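## Task

Place the red earphones inside the small chest's middle drawer and the black earphones inside its bottom drawer; at the end all drawers must be closed and the chest must still stand upright.

## Robot and tools

Robot: two six-joint arms, left_arm and right_arm, each ending in a parallel two-finger gripper with a wrist camera. The base of left_arm sits near scene (+0.006, +0.297, +0.003) m and right_arm near (+0.001, -0.298, +0.001) m, both tilted very slightly.

Frames. Scene frame: origin at table-top height, halfway between the arm bases, a few centimetres behind the table's near edge; +x points out over the table, +z up, and left_arm is on the +y side (image left/right does not follow these names). Fixed cameras and the table use the scene frame. Every hand pose, velocity, Hand target and wrist-camera pose in a result is given in that arm's own base frame, and offsets you send move along that arm's own base axes, rotating about the Hand target point. On the gripper, the fingers point along its +z and spread along its y. end_effector_position is the spot between the finger pads, roughly 1 cm short of the tips.

execute_actions(actions, cameras). actions is a list of actions; each action is a list of up to 15 rows, one row per 1/30 s step; if fewer rows are given, the final row repeats to fill 15 steps. Each row is a single list of 14 numbers, all within [-1, 1], covering both arms even when one stays still: left_arm dx, dy, dz, rx, ry, rz, opening, then right_arm in the same order. The six pose numbers are an offset, not a pose: they count from that arm's Hand target as it was when the action began (every row of that action uses the same start, not the row before), so sending the same offset again moves further. Scale: 1.0 equals 0.6 m for dx/dy/dz and 180 degrees for rotation; rx, ry, rz form one rotation vector. A translation longer than 1.0 gets shortened along its direction. opening is absolute: +1 fully open (0.094 m), -1 shut. Sending all six pose zeros re-requests the current Hand target. cameras: list of names, ["all"], [] or null; images appear only when asked or when actions is empty. An empty actions list shows the full state and images.

move(target, speed, blend, opening_speed, grip_force, blocking, cameras). target is one 14-number row laid out as above, or a list of up to 15 such rows visited in turn; every row is an offset from the Hand targets at the start of the move, not from the previous row. Paths are straight lines and end together, lasting 0.5 s at least and 10 s at most (cut short then). speed: metres per second, 0.002 to 2.9, default 0.25, one value or one per target; rotation is limited to twice that in rad/s. blend: corner-rounding radius in metres for lists, default 0 meaning stop at each target. opening_speed: rate of the commanded opening on the -1..+1 scale per second, at least 0.2; use it to close gently. grip_force: newtons per finger pad, 10 to 50 (50 is full), one value or one per arm; it persists until changed, and lower values close slowly. blocking=false returns after about 0.5 s while the move continues. Moves do not avoid obstacles or the other arm, and the gripper can lag, stray or overshoot speed, more when fast or stretched out. The result adds a move: line: done (within 10 mm and 2 degrees, at rest), off_target, moving, held or fault, plus limits=paced (pose clipped) or limits=held (steps withheld).

wait(seconds 0 to 10) lets time run with last commands held. stop brakes a running move. zoom_image(camera, region [x0, y0, x1, y1] in pixels, at most 504 by 504) enlarges part of the newest image from cam_head_left, cam_head_right, cam_high, cam_low, cam_left_wrist or cam_right_wrist (all 896x504). read_manual gives licence texts. finished_scene(scene) ends the current scene irreversibly.

Result lines: Hand target (last commanded pose after clipping; the base for the next offsets), end_effector_position and end_effector_quat_wxyz, grip_measured (measured opening on the command scale, reading slightly wide when empty and somewhat narrower than a firmly squeezed part), Joint positions (last value is finger opening in metres), Joint velocities (may read within noise), joint torques (include arm weight; joints 1 to 3 wrap at ±28 N m), Tool commands, and for action calls some per-step positions.

Behaviour to expect. Commanded orientation is clipped to 40 degrees from the measured one each step. Friction and weight leave the gripper short, low or tilted, especially far out; check after each move, correct tilt, and if it rests short send the remaining distance as an offset. Tiny moves may fail or go sideways. An arm blocked by something keeps pushing until commanded back past its gripper. Grip force jumps to the limit once squeeze passes about 20 N; to release, command an opening well above grip_measured. To keep a gripper unchanged, resend its current opening, since 0 is a real command.

Avoid: dropping or flinging objects, letting anything leave the table, hard hits on the chest, table or fixtures (the bar under the bases, the plate behind it and the low rail, up to about 3 cm above the table), tipping the chest, arm-on-arm contact or gripping the other arm's fingers, straining the wrist camera cables, paths passing close to an arm's own base, and long stretched-out holds that heat motors (MOTOR HOT at 75 °C; at 90 °C the arm folds and stops working). Loose objects may occasionally be nudged by something else.

Each tool is called after "Request:" in YAML: its name, and indented under it one key for each argument.

## Session

Request:
execute_actions:
  actions: []

Scene clock: 0.00 s.
left_arm: end_effector_position=(+0.3873, +0.0331, +0.0866) grip_measured=+1.000 end_effector_quat_wxyz=(+0.572, -0.065, +0.816, +0.053) | right_arm: end_effector_position=(+0.3955, -0.0193, +0.0701) grip_measured=+1.000 end_effector_quat_wxyz=(+0.532, +0.038, +0.841, -0.083)
Joint positions: left_arm=[0.022 1.538 0.341 0.845 -0.141 -0.039 0.094] | right_arm=[0.051 1.586 0.413 0.729 0.228 -0.003 0.094]
Joint velocities: within noise
Joint torques (N m): no reading
Heat: left arm: 27 °C; right arm: 26 °C.
Hand target: left_arm +0.3910, +0.0338, +0.0969; +0.585, -0.067, +0.807, +0.053 | right_arm +0.3992, -0.0195, +0.0765; +0.540, +0.040, +0.836, -0.083
Tool commands: left_gripper/opening=+1.0 right_gripper/opening=+1.0

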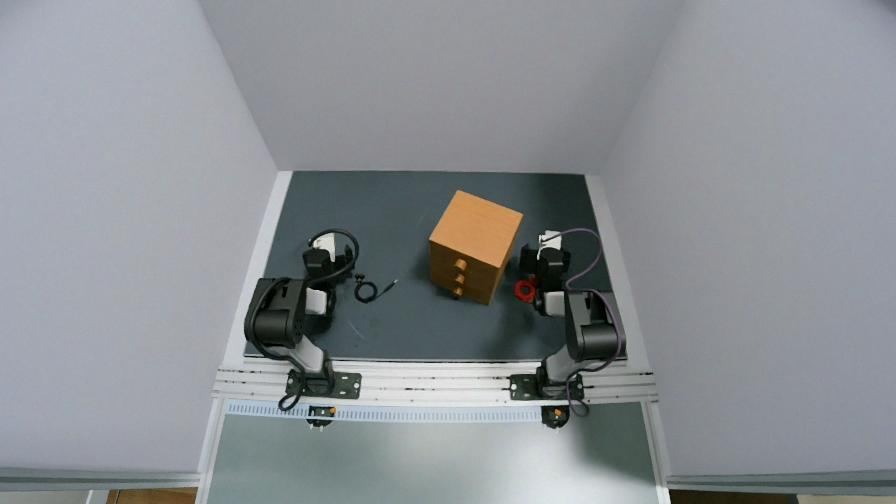

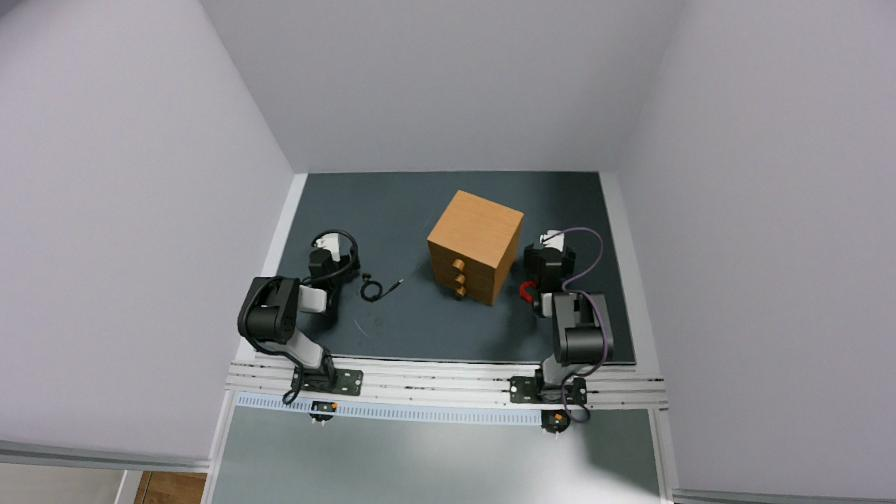

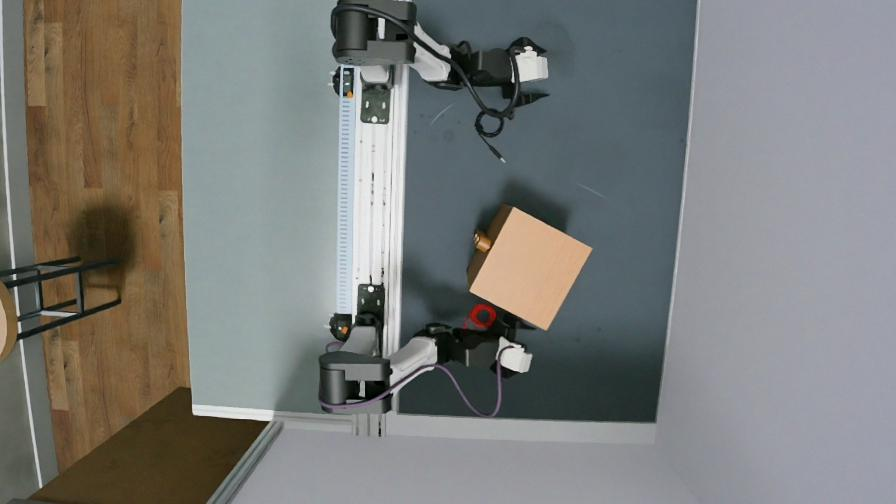

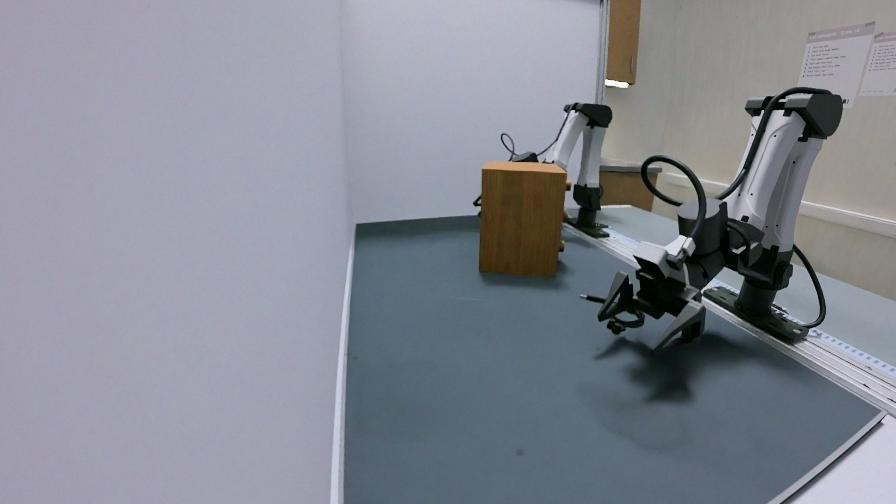

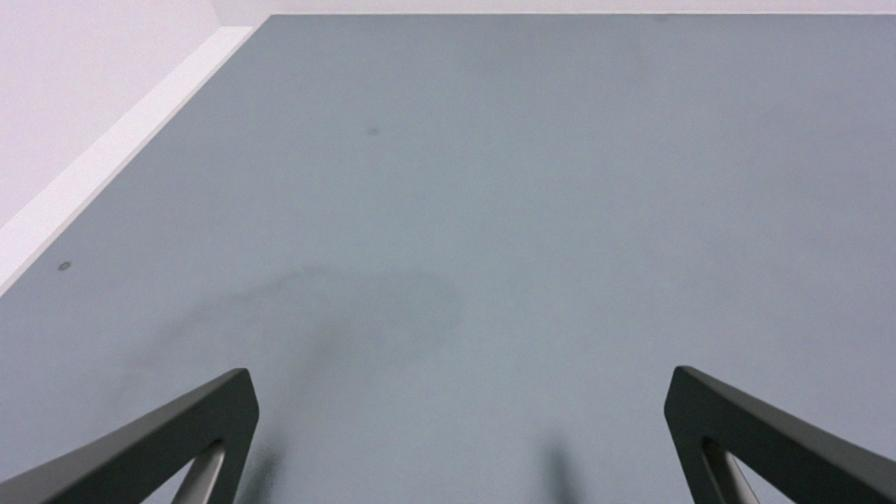

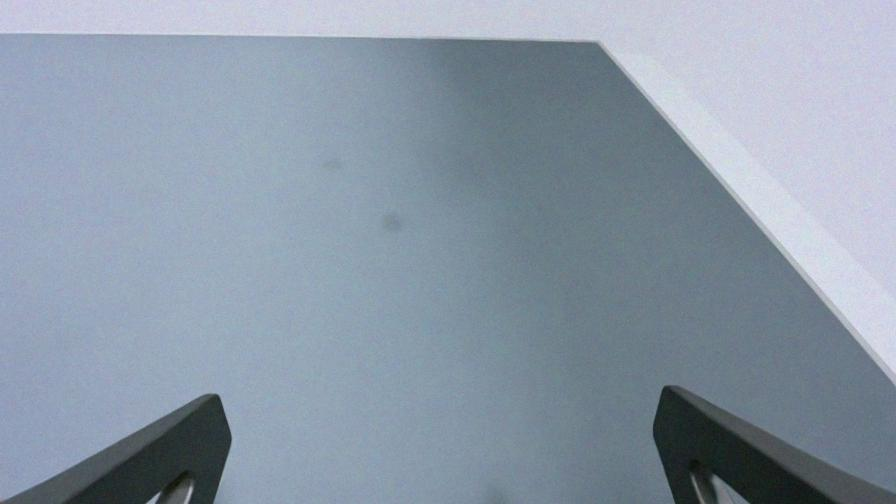

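Request:
move:
  target: [-0.235,-0.157,0.22,0,0.3,0,1,-0.248,0.1,0.25,0,0.3,0,1]
  cameras: ["all"]

Scene clock: 3.70 s.
left_arm: end_effector_position=(+0.2481, -0.0564, +0.2190) grip_measured=+1.000 end_effector_quat_wxyz=(+0.144, -0.032, +0.985, +0.086) | right_arm: end_effector_position=(+0.2472, +0.0364, +0.2236) grip_measured=+1.000 end_effector_quat_wxyz=(+0.106, -0.006, +0.990, -0.097)
Joint positions: left_arm=[-0.413 1.365 1.464 -1.478 -0.279 -0.45 0.094] | right_arm=[0.319 1.4 1.525 -1.549 0.25 0.29 0.094]
Joint torques (N m): left_arm=[-0.36 -3.73 8.23 0.48 -0.24 -0.14] | right_arm=[0.73 -3.21 7.65 0.63 0.1 0.18]
Heat: left arm: 28 °C; right arm: 26 °C.
Hand target: left_arm +0.2501, -0.0604, +0.2288; +0.155, -0.035, +0.984, +0.078 | right_arm +0.2504, +0.0406, +0.2265; +0.102, -0.002, +0.991, -0.092
Off the commanded pose: left_arm 0.011 m, 2 deg | right_arm 0.006 m, 1 deg.
joint sent to its limit (right arm) — joint 4 (wrist pitch), lower limit. The joint targets still meet the commanded pose.
move: off_target (left_arm)

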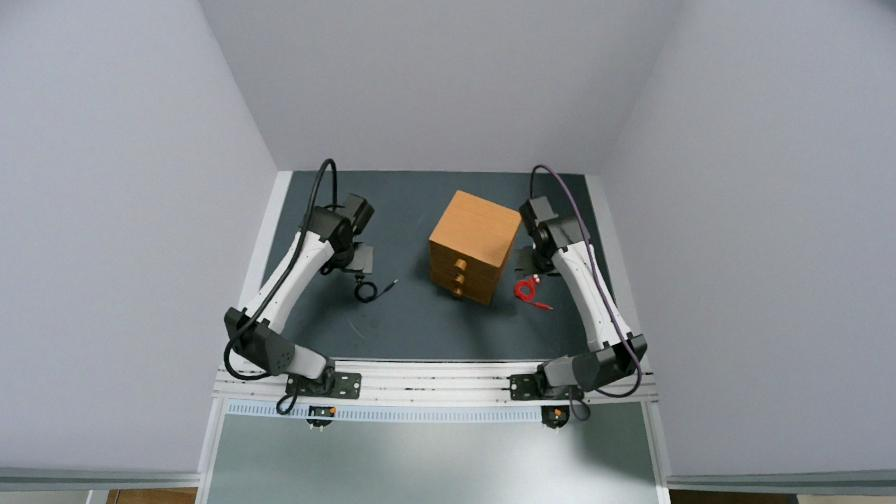

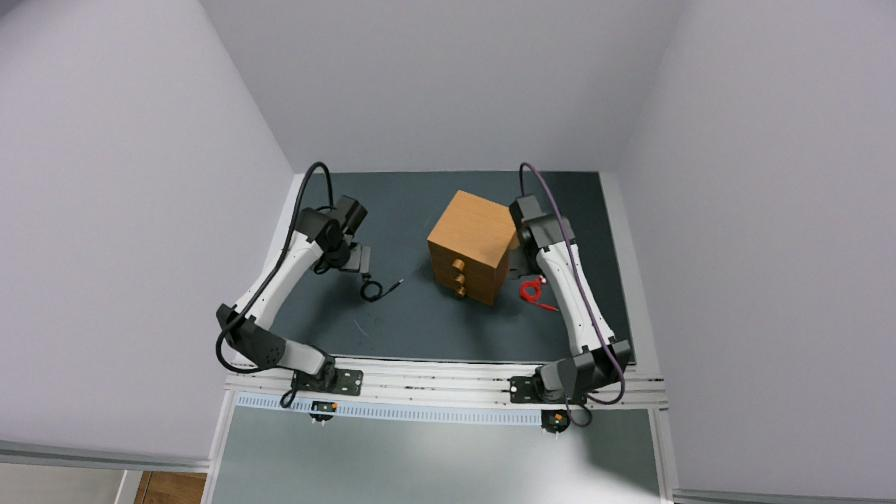

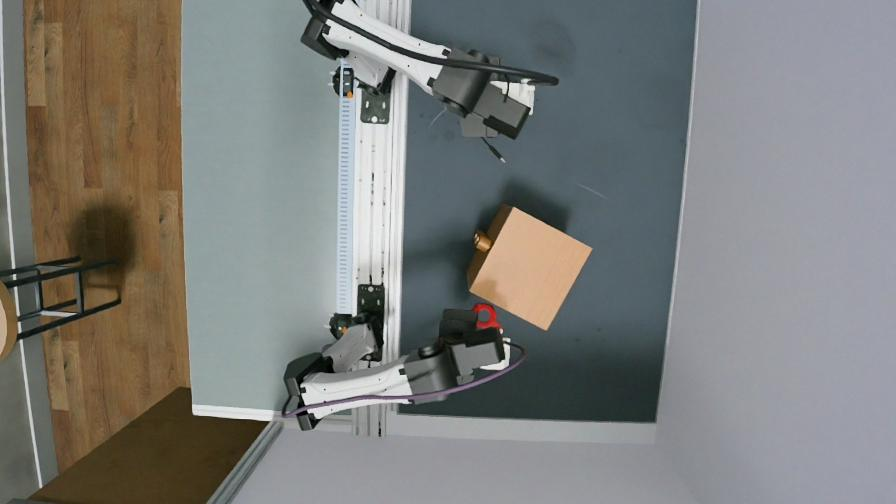

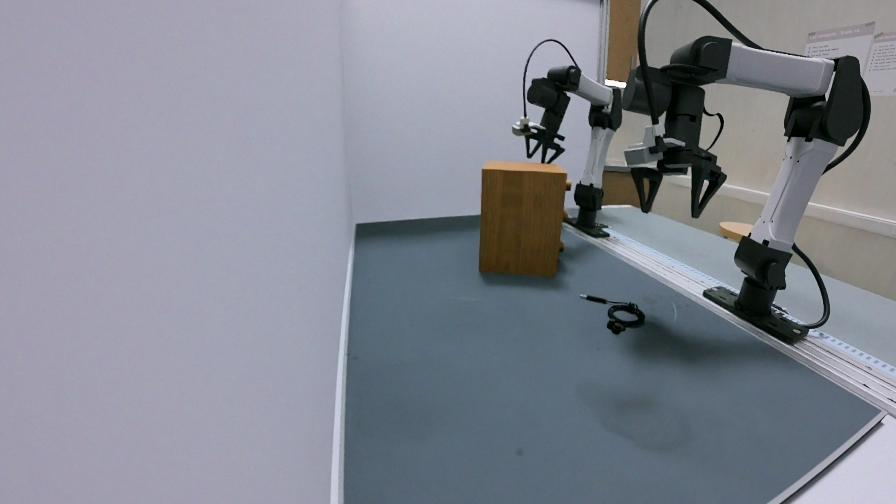

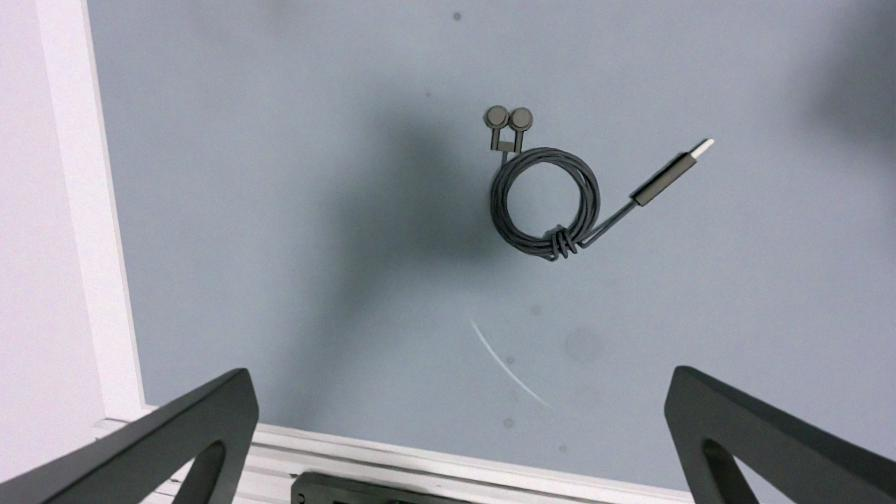

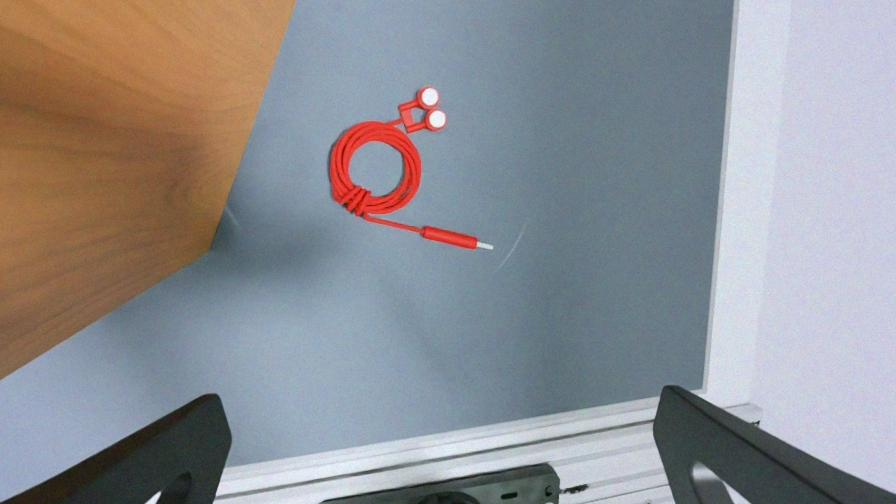

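Request:
move:
  target: [-0.217,-0.367,-0.115,-0.0925,-0.325,-0.166,0.2,0.068,-0.047,-0.2775,0.063,0,0,-0.15]
  cameras: ["cam_high","cam_head_left","cam_left_wrist","cam_right_wrist"]

Scene clock: 10.03 s.
left_arm: end_effector_position=(+0.1188, -0.2831, +0.1533) grip_measured=+0.202 end_effector_quat_wxyz=(+0.608, +0.171, +0.767, -0.114) | right_arm: end_effector_position=(+0.2882, +0.0116, +0.0658) grip_measured=-0.148 end_effector_quat_wxyz=(+0.101, +0.009, +0.995, +0.001)
Joint positions: left_arm=[-1.738 1.287 0.554 -0.069 -1.237 -0.74 0.056] | right_arm=[0.046 1.479 0.967 -0.858 0.01 0.064 0.04]
Joint torques (N m): left_arm=[0.13 -5.22 4.46 1.72 -0.91 -0.05] | right_arm=[-0.21 -4.33 4.96 1.14 -0.05 0]
Heat: left arm: 29 °C; right arm: 27 °C.
Hand target: left_arm +0.1199, -0.2806, +0.1600; +0.616, +0.154, +0.762, -0.125 | right_arm +0.2911, +0.0122, +0.0600; +0.102, +0.008, +0.995, +0.006
Off the commanded pose: left_arm 0.007 m, 3 deg | right_arm 0.007 m, 1 deg.
move: off_target (left_arm)
Images, in order (width x height): cam_head_left 896x504, cam_high 896x504, cam_left_wrist 896x504, cam_right_wrist 896x504.

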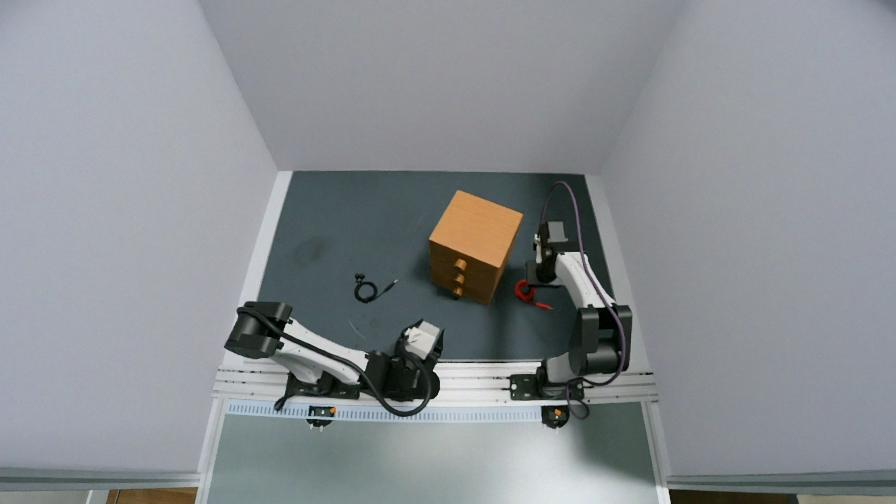

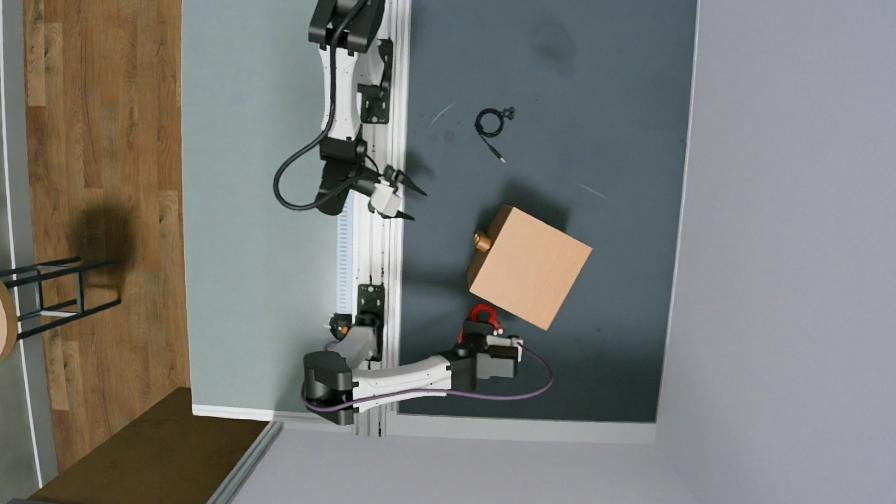

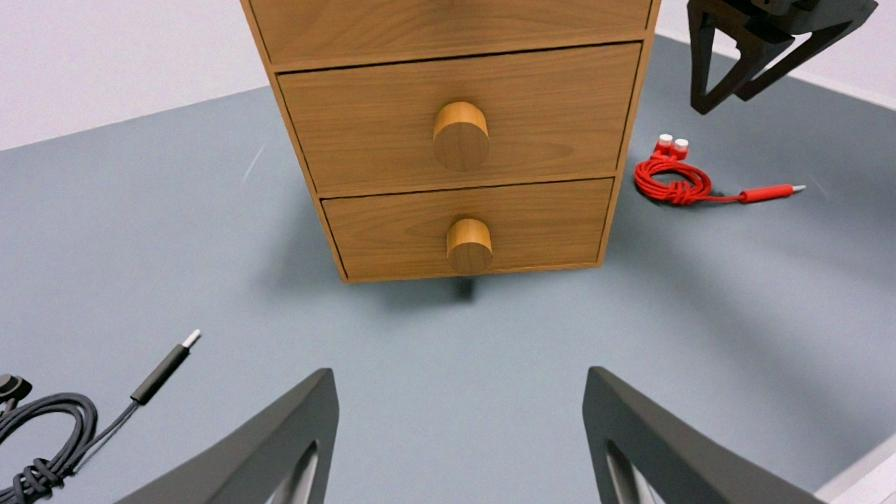

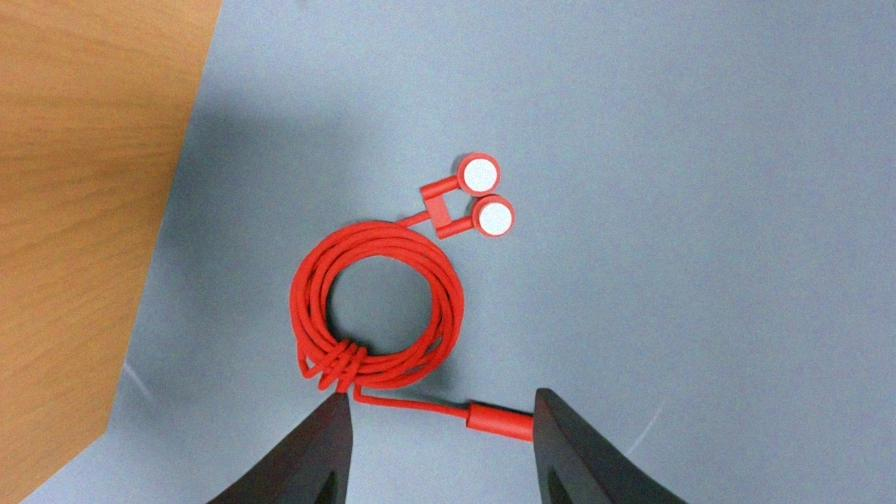

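Request:
move:
  target:
    - [0.185,-0.104,-0.037,-0.0246,-0.0621,0.013,0.28,0,0,-0.097,0,0,0,-0.15]
    - [0.2785,-0.139,-0.04,-0.0246,-0.0621,0.013,0.28,0,0,-0.097,0,0,0,-1]
  grip_force: [50,30]
  speed: [0.2,0.1]
  cameras: ["cam_high","cam_left_wrist","cam_right_wrist"]

Scene clock: 16.80 s.
left_arm: end_effector_position=(+0.2774, -0.3549, +0.1247) grip_measured=+0.278 end_effector_quat_wxyz=(+0.688, +0.135, +0.705, -0.109) | right_arm: end_effector_position=(+0.2891, +0.0117, +0.0071) grip_measured=-0.994 end_effector_quat_wxyz=(+0.100, +0.009, +0.995, +0.001)
Joint positions: left_arm=[-1.203 1.978 0.656 1.278 -0.855 -0.001 0.06] | right_arm=[0.046 1.579 0.81 -0.601 0.009 0.064 0]
Joint torques (N m): left_arm=[2.21 -6.71 7.15 2.03 0.27 0.01] | right_arm=[-0.21 -4.66 4.57 1.15 -0.04 0]
Heat: left arm: 30 °C; right arm: 27 °C.
Hand target: left_arm +0.2869, -0.3641, +0.1359; +0.696, +0.126, +0.696, -0.127 | right_arm +0.2912, +0.0123, +0.0019; +0.102, +0.008, +0.995, +0.007
Off the commanded pose: left_arm 0.017 m, 3 deg | right_arm 0.006 m, 1 deg.
grip_force (N): 50, 30
move: off_target (left_arm)
Images, in order (width x height): cam_high 896x504, cam_left_wrist 896x504, cam_right_wrist 896x504.

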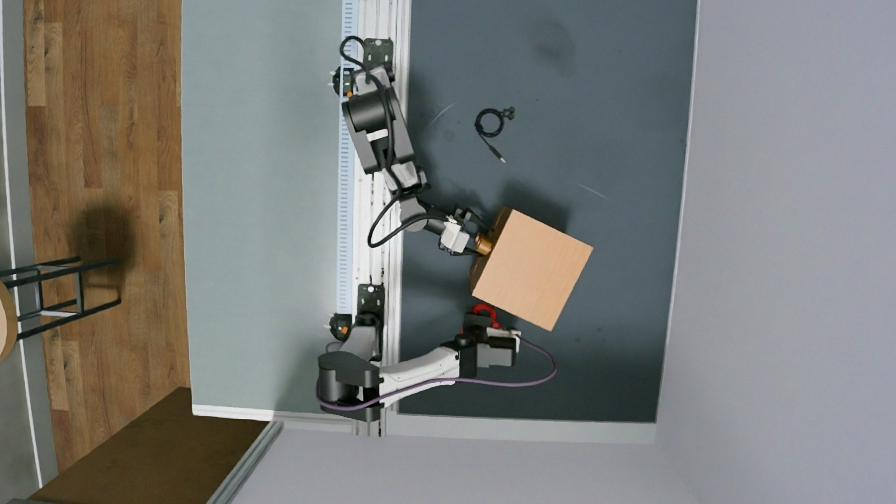

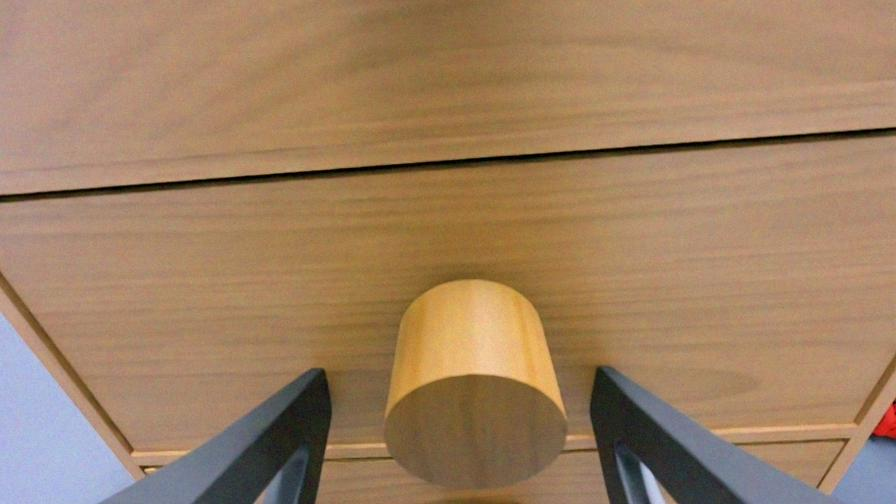

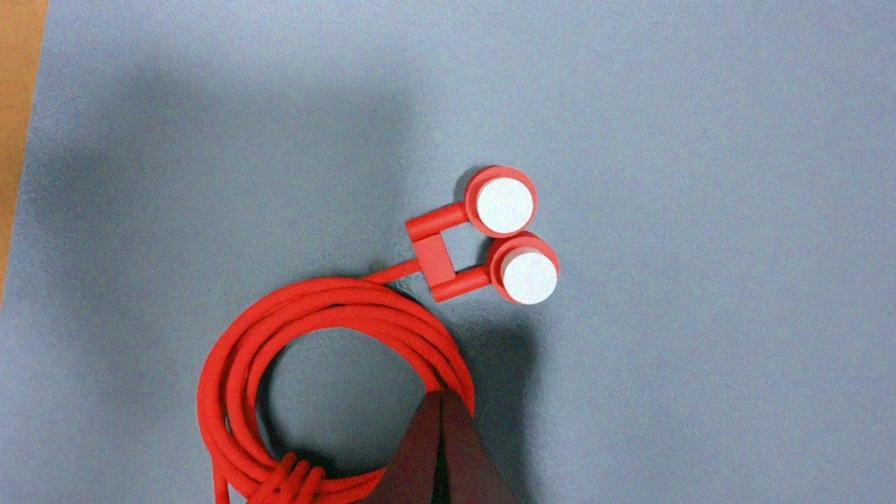

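Request:
move:
  target:
    - [0.01,-0.007,0.02,0,0,0,0.28,0,0,0,0,0,0,-0.15]
    - [0.01,-0.007,0.02,0,0,0,-0.45,0,0,-0.0115,0,0,0,-0.15]
    - [0.01,-0.007,0.02,0,0,0,-0.45,0,0,-0.0115,0,0,0,-1]
  speed: 0.1
  cameras: ["cam_left_wrist","cam_right_wrist"]

Scene clock: 22.43 s.
left_arm: end_effector_position=(+0.2816, -0.3598, +0.1227) grip_measured=-0.446 end_effector_quat_wxyz=(+0.682, +0.146, +0.709, -0.100) | right_arm: end_effector_position=(+0.2898, +0.0121, +0.0005) grip_measured=-0.912 end_effector_quat_wxyz=(+0.101, +0.009, +0.995, +0.002)
Joint positions: left_arm=[-1.196 1.978 0.683 1.222 -0.846 0.002 0.026] | right_arm=[0.046 1.596 0.796 -0.569 0.007 0.064 0.004]
Joint torques (N m): left_arm=[2.58 -9.96 7.42 1.97 0.27 -0.01] | right_arm=[-0.21 -4.72 4.42 1.14 -0.01 0]
Heat: left arm: 31 °C; right arm: 27 °C.
Hand target: left_arm +0.2929, -0.3683, +0.1480; +0.696, +0.126, +0.696, -0.127 | right_arm +0.2911, +0.0122, -0.0050; +0.102, +0.008, +0.995, +0.006
Off the commanded pose: left_arm 0.029 m, 4 deg | right_arm 0.006 m, 1 deg.
grip_force (N): 50, 30
move: off_target (left_arm); target 2's new opening was sent with left_arm's hand 0.028 m and 4 deg from that target
Images, in order (width x height): cam_left_wrist 896x504, cam_right_wrist 896x504.

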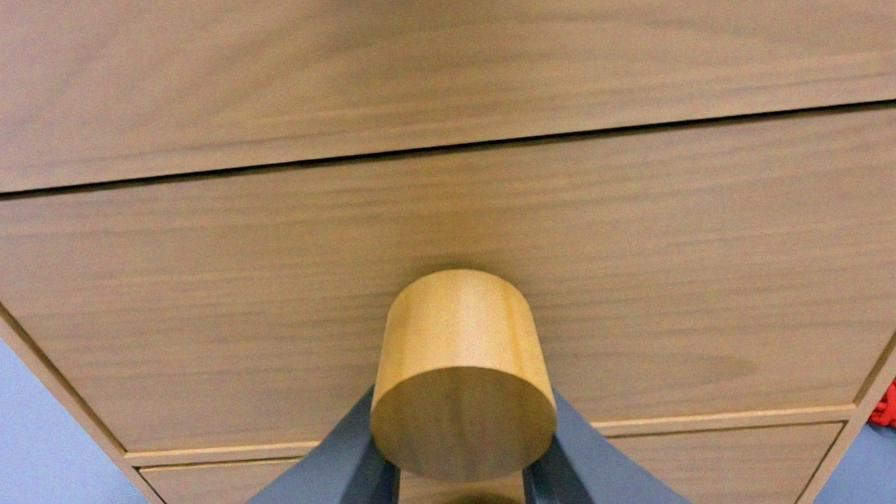

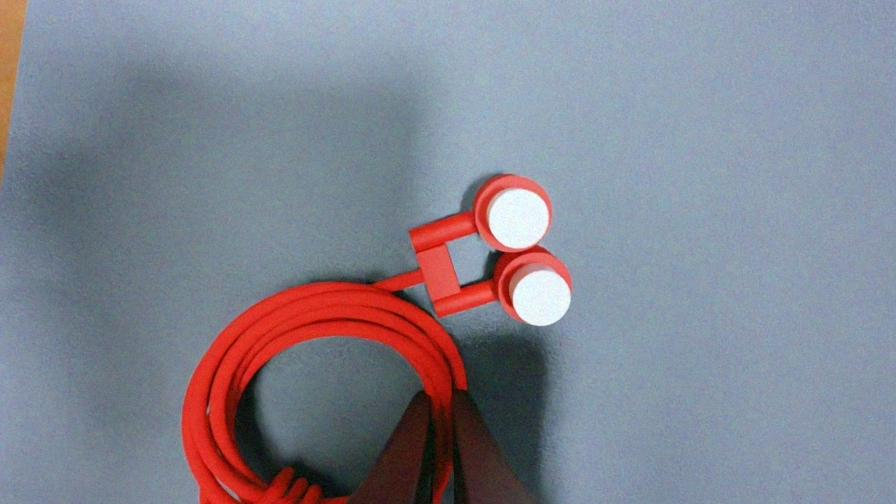

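Request:
move:
  target: [-0.2,0.078,-0.013,0,0,0,-0.5,0,0,0.22,0,0,0,-1]
  speed: 0.12
  cameras: ["cam_high","cam_left_wrist","cam_right_wrist"]

Scene clock: 24.63 s.
left_arm: end_effector_position=(+0.1780, -0.3218, +0.1173) grip_measured=-0.498 end_effector_quat_wxyz=(+0.683, +0.158, +0.708, -0.092) | right_arm: end_effector_position=(+0.2842, +0.0118, +0.1135) grip_measured=-0.916 end_effector_quat_wxyz=(+0.080, +0.009, +0.997, +0.001)
Joint positions: left_arm=[-1.514 1.842 0.43 1.285 -1.158 -0.031 0.024] | right_arm=[0.046 1.469 1.158 -1.099 0.007 0.064 0.004]
Joint torques (N m): left_arm=[-1.1 -9.25 2.81 2.66 -0.36 0.17] | right_arm=[-0.2 -7.28 8.5 0.72 -0.02 0]
Heat: left arm: 31 °C; right arm: 28 °C.
Hand target: left_arm +0.1729, -0.3215, +0.1401; +0.696, +0.126, +0.696, -0.126 | right_arm +0.2911, +0.0122, +0.1269; +0.102, +0.008, +0.995, +0.006
Off the commanded pose: left_arm 0.023 m, 6 deg | right_arm 0.015 m, 3 deg.
grip_force (N): 50, 30
move: off_target (left_arm, right_arm)
Images, in order (width x height): cam_high 896x504, cam_left_wrist 896x504, cam_right_wrist 896x504.

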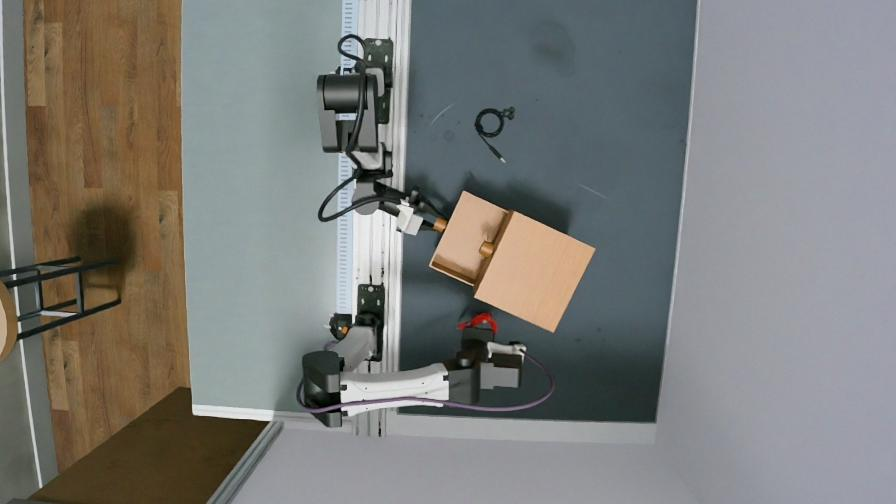

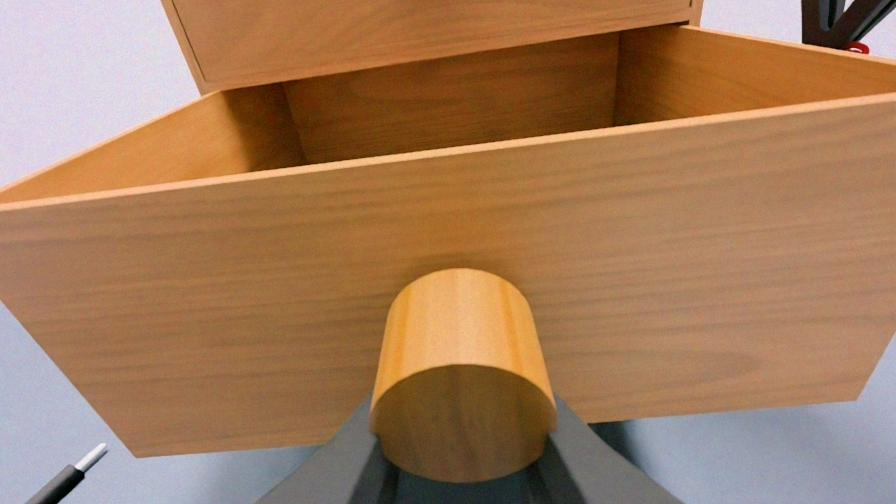

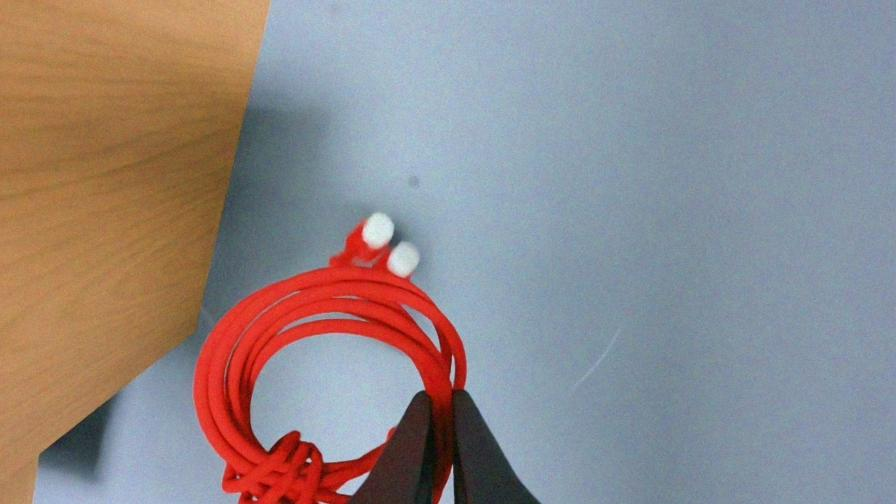

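Request:
move:
  target:
    - [-0.039,0.0146,-0.01,0,0,0,-0.5,-0.168,0.12,0.255,0,0,0.3,-1]
    - [-0.039,0.0146,-0.01,0,0,0,-0.5,-0.08,0.388,0.255,0,0,0.389,-1]
  blend: [0.03,0]
  speed: 0.2
  cameras: ["cam_high","cam_head_left","cam_left_wrist","cam_right_wrist"]

Scene clock: 30.43 s.
left_arm: end_effector_position=(+0.1548, -0.3130, +0.1149) grip_measured=-0.498 end_effector_quat_wxyz=(+0.686, +0.157, +0.705, -0.091) | right_arm: end_effector_position=(+0.2397, +0.2407, +0.2743) grip_measured=-0.916 end_effector_quat_wxyz=(+0.152, -0.559, +0.812, +0.072)
Joint positions: left_arm=[-1.604 1.839 0.392 1.312 -1.25 -0.041 0.024] | right_arm=[0.735 1.669 1.981 -1.559 -0.102 -0.453 0.004]
Joint torques (N m): left_arm=[-1.21 -8.35 2.61 2.64 -0.37 0.15] | right_arm=[0.39 -5.79 7.65 1.13 -0.05 0.16]
Heat: left arm: 30 °C; right arm: 29 °C.
Hand target: left_arm +0.1495, -0.3127, +0.1340; +0.696, +0.126, +0.696, -0.127 | right_arm +0.2431, +0.2450, +0.2799; +0.079, -0.564, +0.819, +0.063
Off the commanded pose: left_arm 0.020 m, 6 deg | right_arm 0.008 m, 8 deg.
joint read past its limit (right arm) — joint 4 (wrist pitch), lower limit.
joint sent to its limit (right arm) — joint 4 (wrist pitch), lower limit. The joint targets are off in orientation, not in position.
grip_force (N): 50, 30
move: off_target (left_arm, right_arm)
Images, in order (width x height): cam_head_left 896x504, cam_high 896x504, cam_left_wrist 896x504, cam_right_wrist 896x504.

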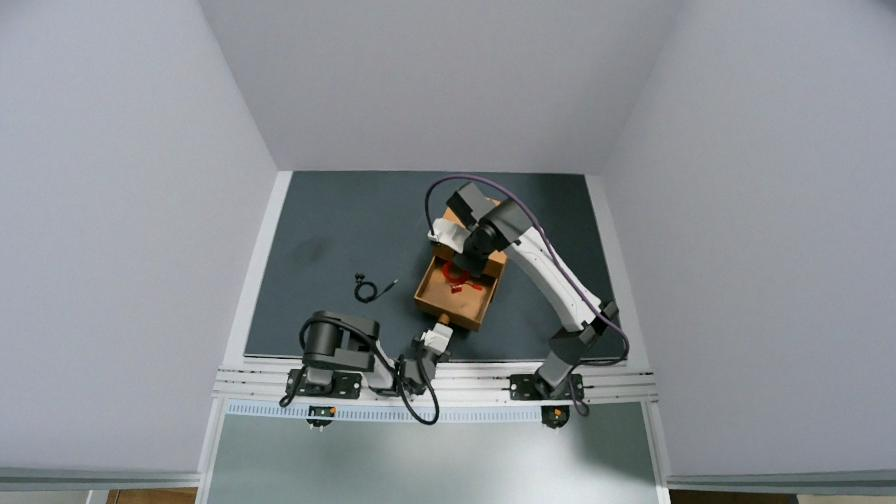

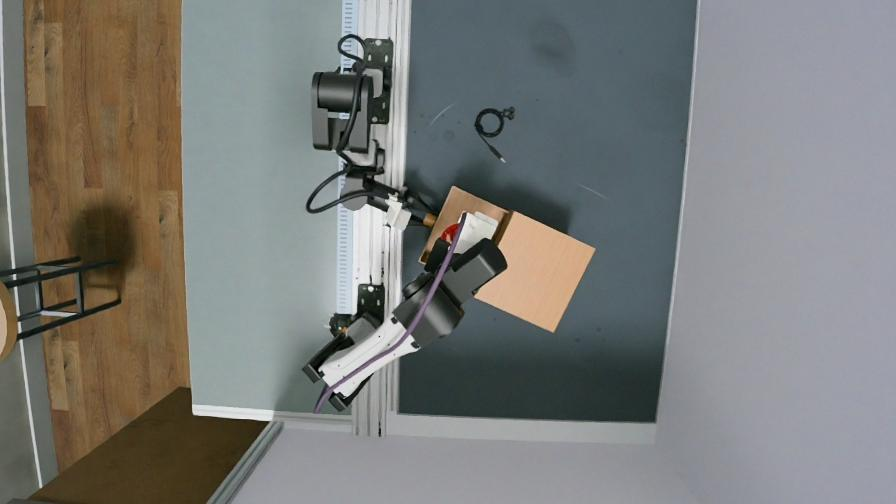

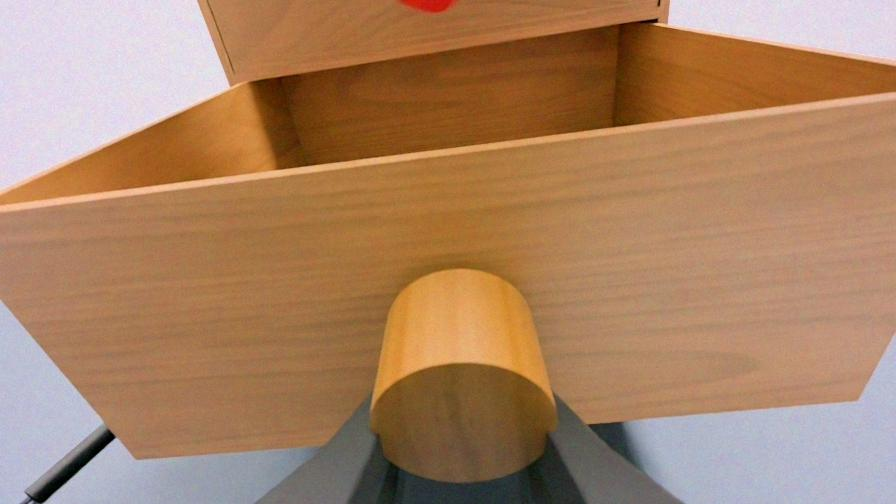

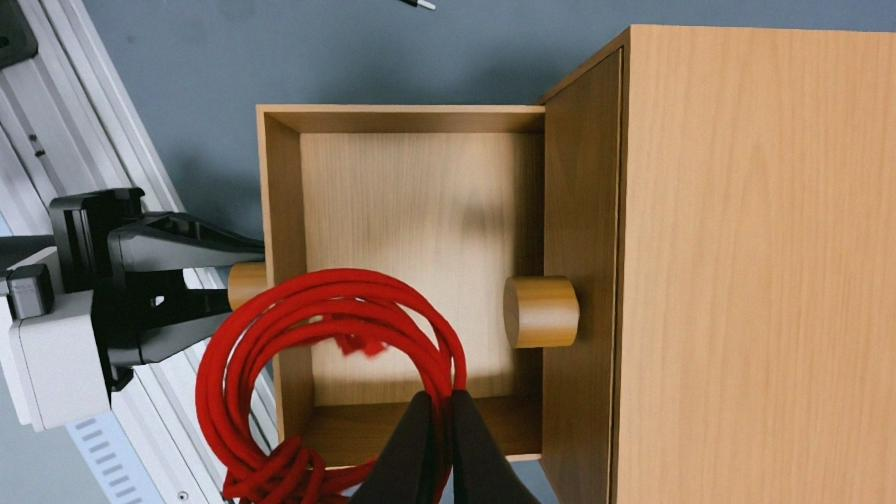

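Request:
move:
  target:
    - [0,0,0,0,0,0,-0.5,-0.018,0.02,-0.195,0,0,0,-1]
    - [0,0,0,0,0,0,-0.5,-0.018,0.02,-0.19,0,0,0,-0.55]
    - [0,0,0,0,0,0,-0.5,-0.018,0.02,0.03,0,0,0,-0.55]
    - [0,0,0,0,0,0,-0.5,-0.11,-0.28,0.03,0,0,-0.3,-0.55]
  speed: [0.12,0.1,0.15,0.3]
  blend: [0,0,0.03,0]
  grip_force: 50
  cameras: ["cam_high","cam_head_left","cam_left_wrist"]

Scene clock: 37.07 s.
left_arm: end_effector_position=(+0.1548, -0.3130, +0.1149) grip_measured=-0.498 end_effector_quat_wxyz=(+0.686, +0.157, +0.705, -0.091) | right_arm: end_effector_position=(+0.1759, +0.0799, +0.3014) grip_measured=-0.552 end_effector_quat_wxyz=(+0.255, -0.136, +0.954, +0.074)
Joint positions: left_arm=[-1.604 1.839 0.392 1.312 -1.25 -0.041 0.024] | right_arm=[0.43 1.03 1.554 -1.557 0.004 0.145 0.021]
Joint torques (N m): left_arm=[-1.2 -8.34 2.62 2.64 -0.37 0.15] | right_arm=[-0.17 -0.76 3.67 1.55 0.18 0.17]
Heat: left arm: 30 °C; right arm: 29 °C.
Hand target: left_arm +0.1495, -0.3127, +0.1340; +0.696, +0.126, +0.696, -0.127 | right_arm +0.1771, +0.0771, +0.2978; +0.100, -0.131, +0.986, +0.021
Off the commanded pose: left_arm 0.020 m, 6 deg | right_arm 0.005 m, 19 deg.
joint read past its limit (right arm) — joint 4 (wrist pitch), lower limit.
joint sent to its limit (right arm) — joint 4 (wrist pitch), lower limit. The joint targets are off in orientation, not in position.
move: off_target (left_arm, right_arm)
Images, in order (width x height): cam_head_left 896x504, cam_high 896x504, cam_left_wrist 896x504.

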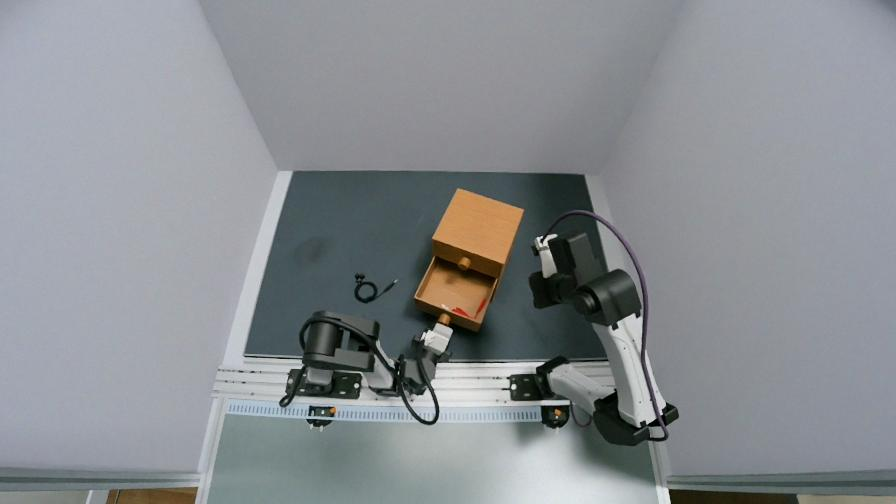

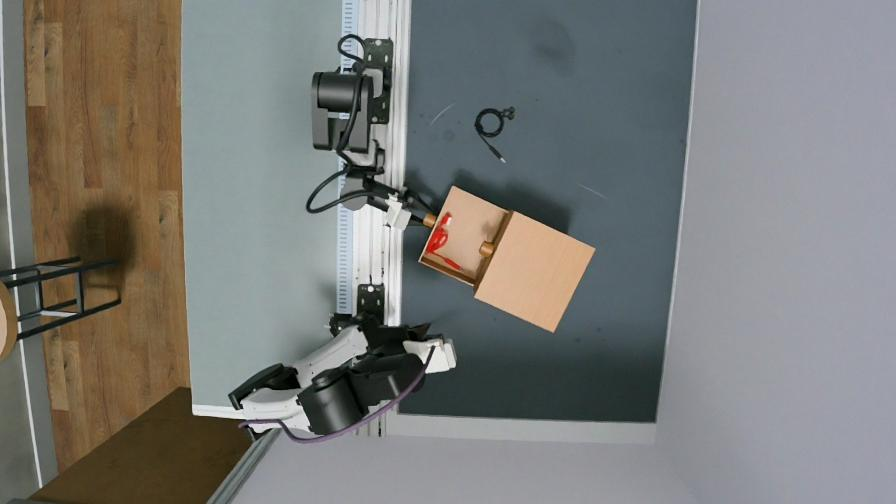

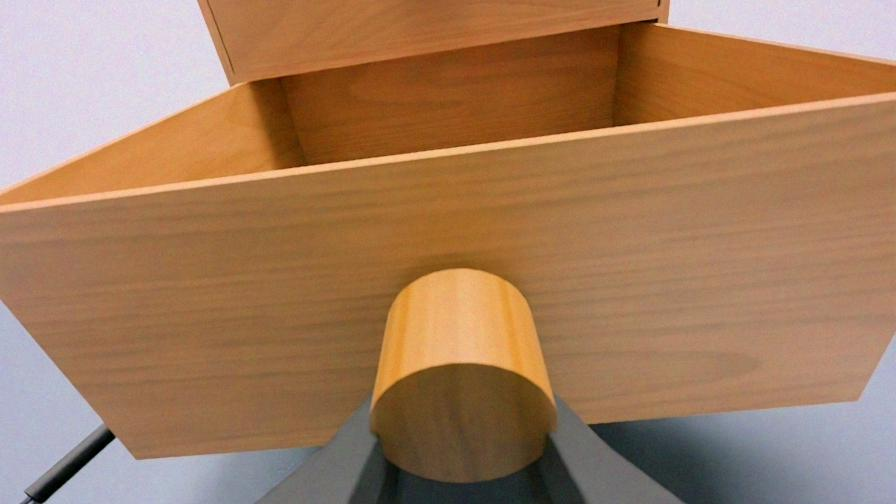

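Request:
move:
  target:
    - [0.2185,-0.083,-0.01,0,0,0,-0.5,0,0,0,0,0,0,-0.55]
    - [0.2185,-0.083,-0.01,0,0,0,0.28,0,0,0,0,0,0,-0.55]
    - [0.11,-0.037,-0.01,0,0,0,0.28,0,0,0,0,0,0,-0.55]
    - [0.11,-0.037,-0.112,0,0,0,0.28,0,0,0,0,0,0,-0.55]
    - [0.23,-0.0865,-0.112,0,0,0,0.28,0,0,0,0,0,0,-0.55]
  speed: [0.1,0.1,0.2,0.2,0.15]
  blend: [0,0,0.02,0.02,0]
  cameras: ["cam_high","cam_left_wrist"]

Scene clock: 41.43 s.
left_arm: end_effector_position=(+0.2848, -0.3570, +0.0542) grip_measured=+0.278 end_effector_quat_wxyz=(+0.676, +0.138, +0.718, -0.093) | right_arm: end_effector_position=(+0.1759, +0.0799, +0.3014) grip_measured=-0.552 end_effector_quat_wxyz=(+0.255, -0.136, +0.954, +0.074)
Joint positions: left_arm=[-1.191 2.256 0.7 1.45 -0.86 -0.026 0.06] | right_arm=[0.43 1.03 1.554 -1.557 0.004 0.146 0.021]
Joint torques (N m): left_arm=[1.14 -6.09 3.93 3.14 0.26 0.22] | right_arm=[-0.18 -0.68 3.62 1.55 0.18 0.15]
Heat: left arm: 30 °C; right arm: 29 °C.
Hand target: left_arm +0.2876, -0.3645, +0.0669; +0.696, +0.126, +0.696, -0.127 | right_arm +0.1771, +0.0771, +0.2978; +0.100, -0.131, +0.986, +0.021
Off the commanded pose: left_arm 0.015 m, 5 deg | right_arm 0.005 m, 19 deg.
joint read past its limit (right arm) — joint 4 (wrist pitch), lower limit.
joint sent to its limit (right arm) — joint 4 (wrist pitch), lower limit. The joint targets are off in orientation, not in position.
move: off_target (left_arm, right_arm); target 2's new opening was sent with left_arm's hand 0.010 m and 3 deg from that target
Images, in order (width x height): cam_high 896x504, cam_left_wrist 896x504.

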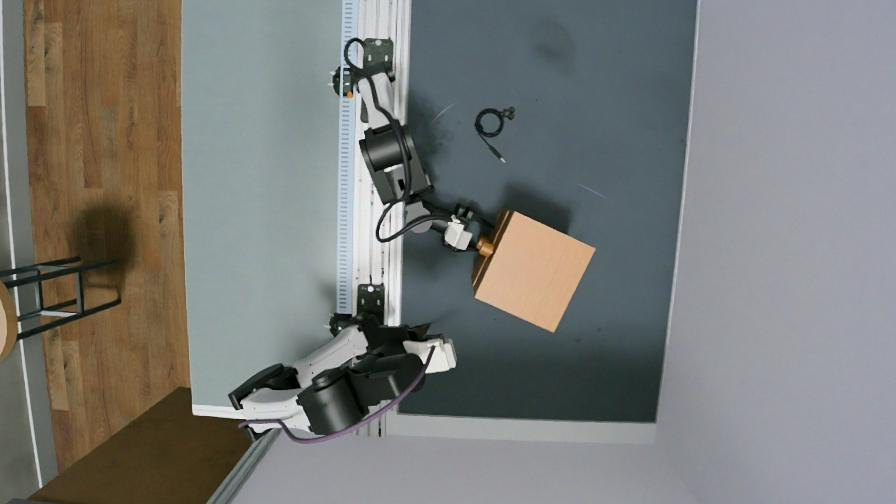

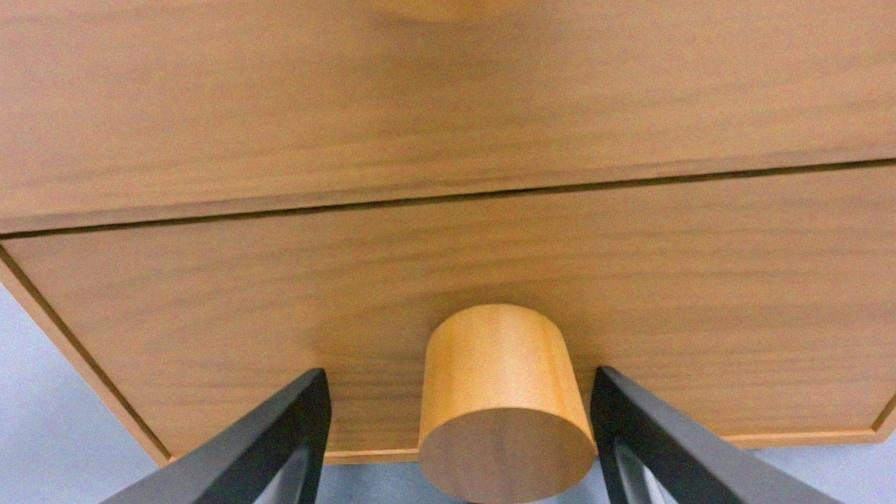

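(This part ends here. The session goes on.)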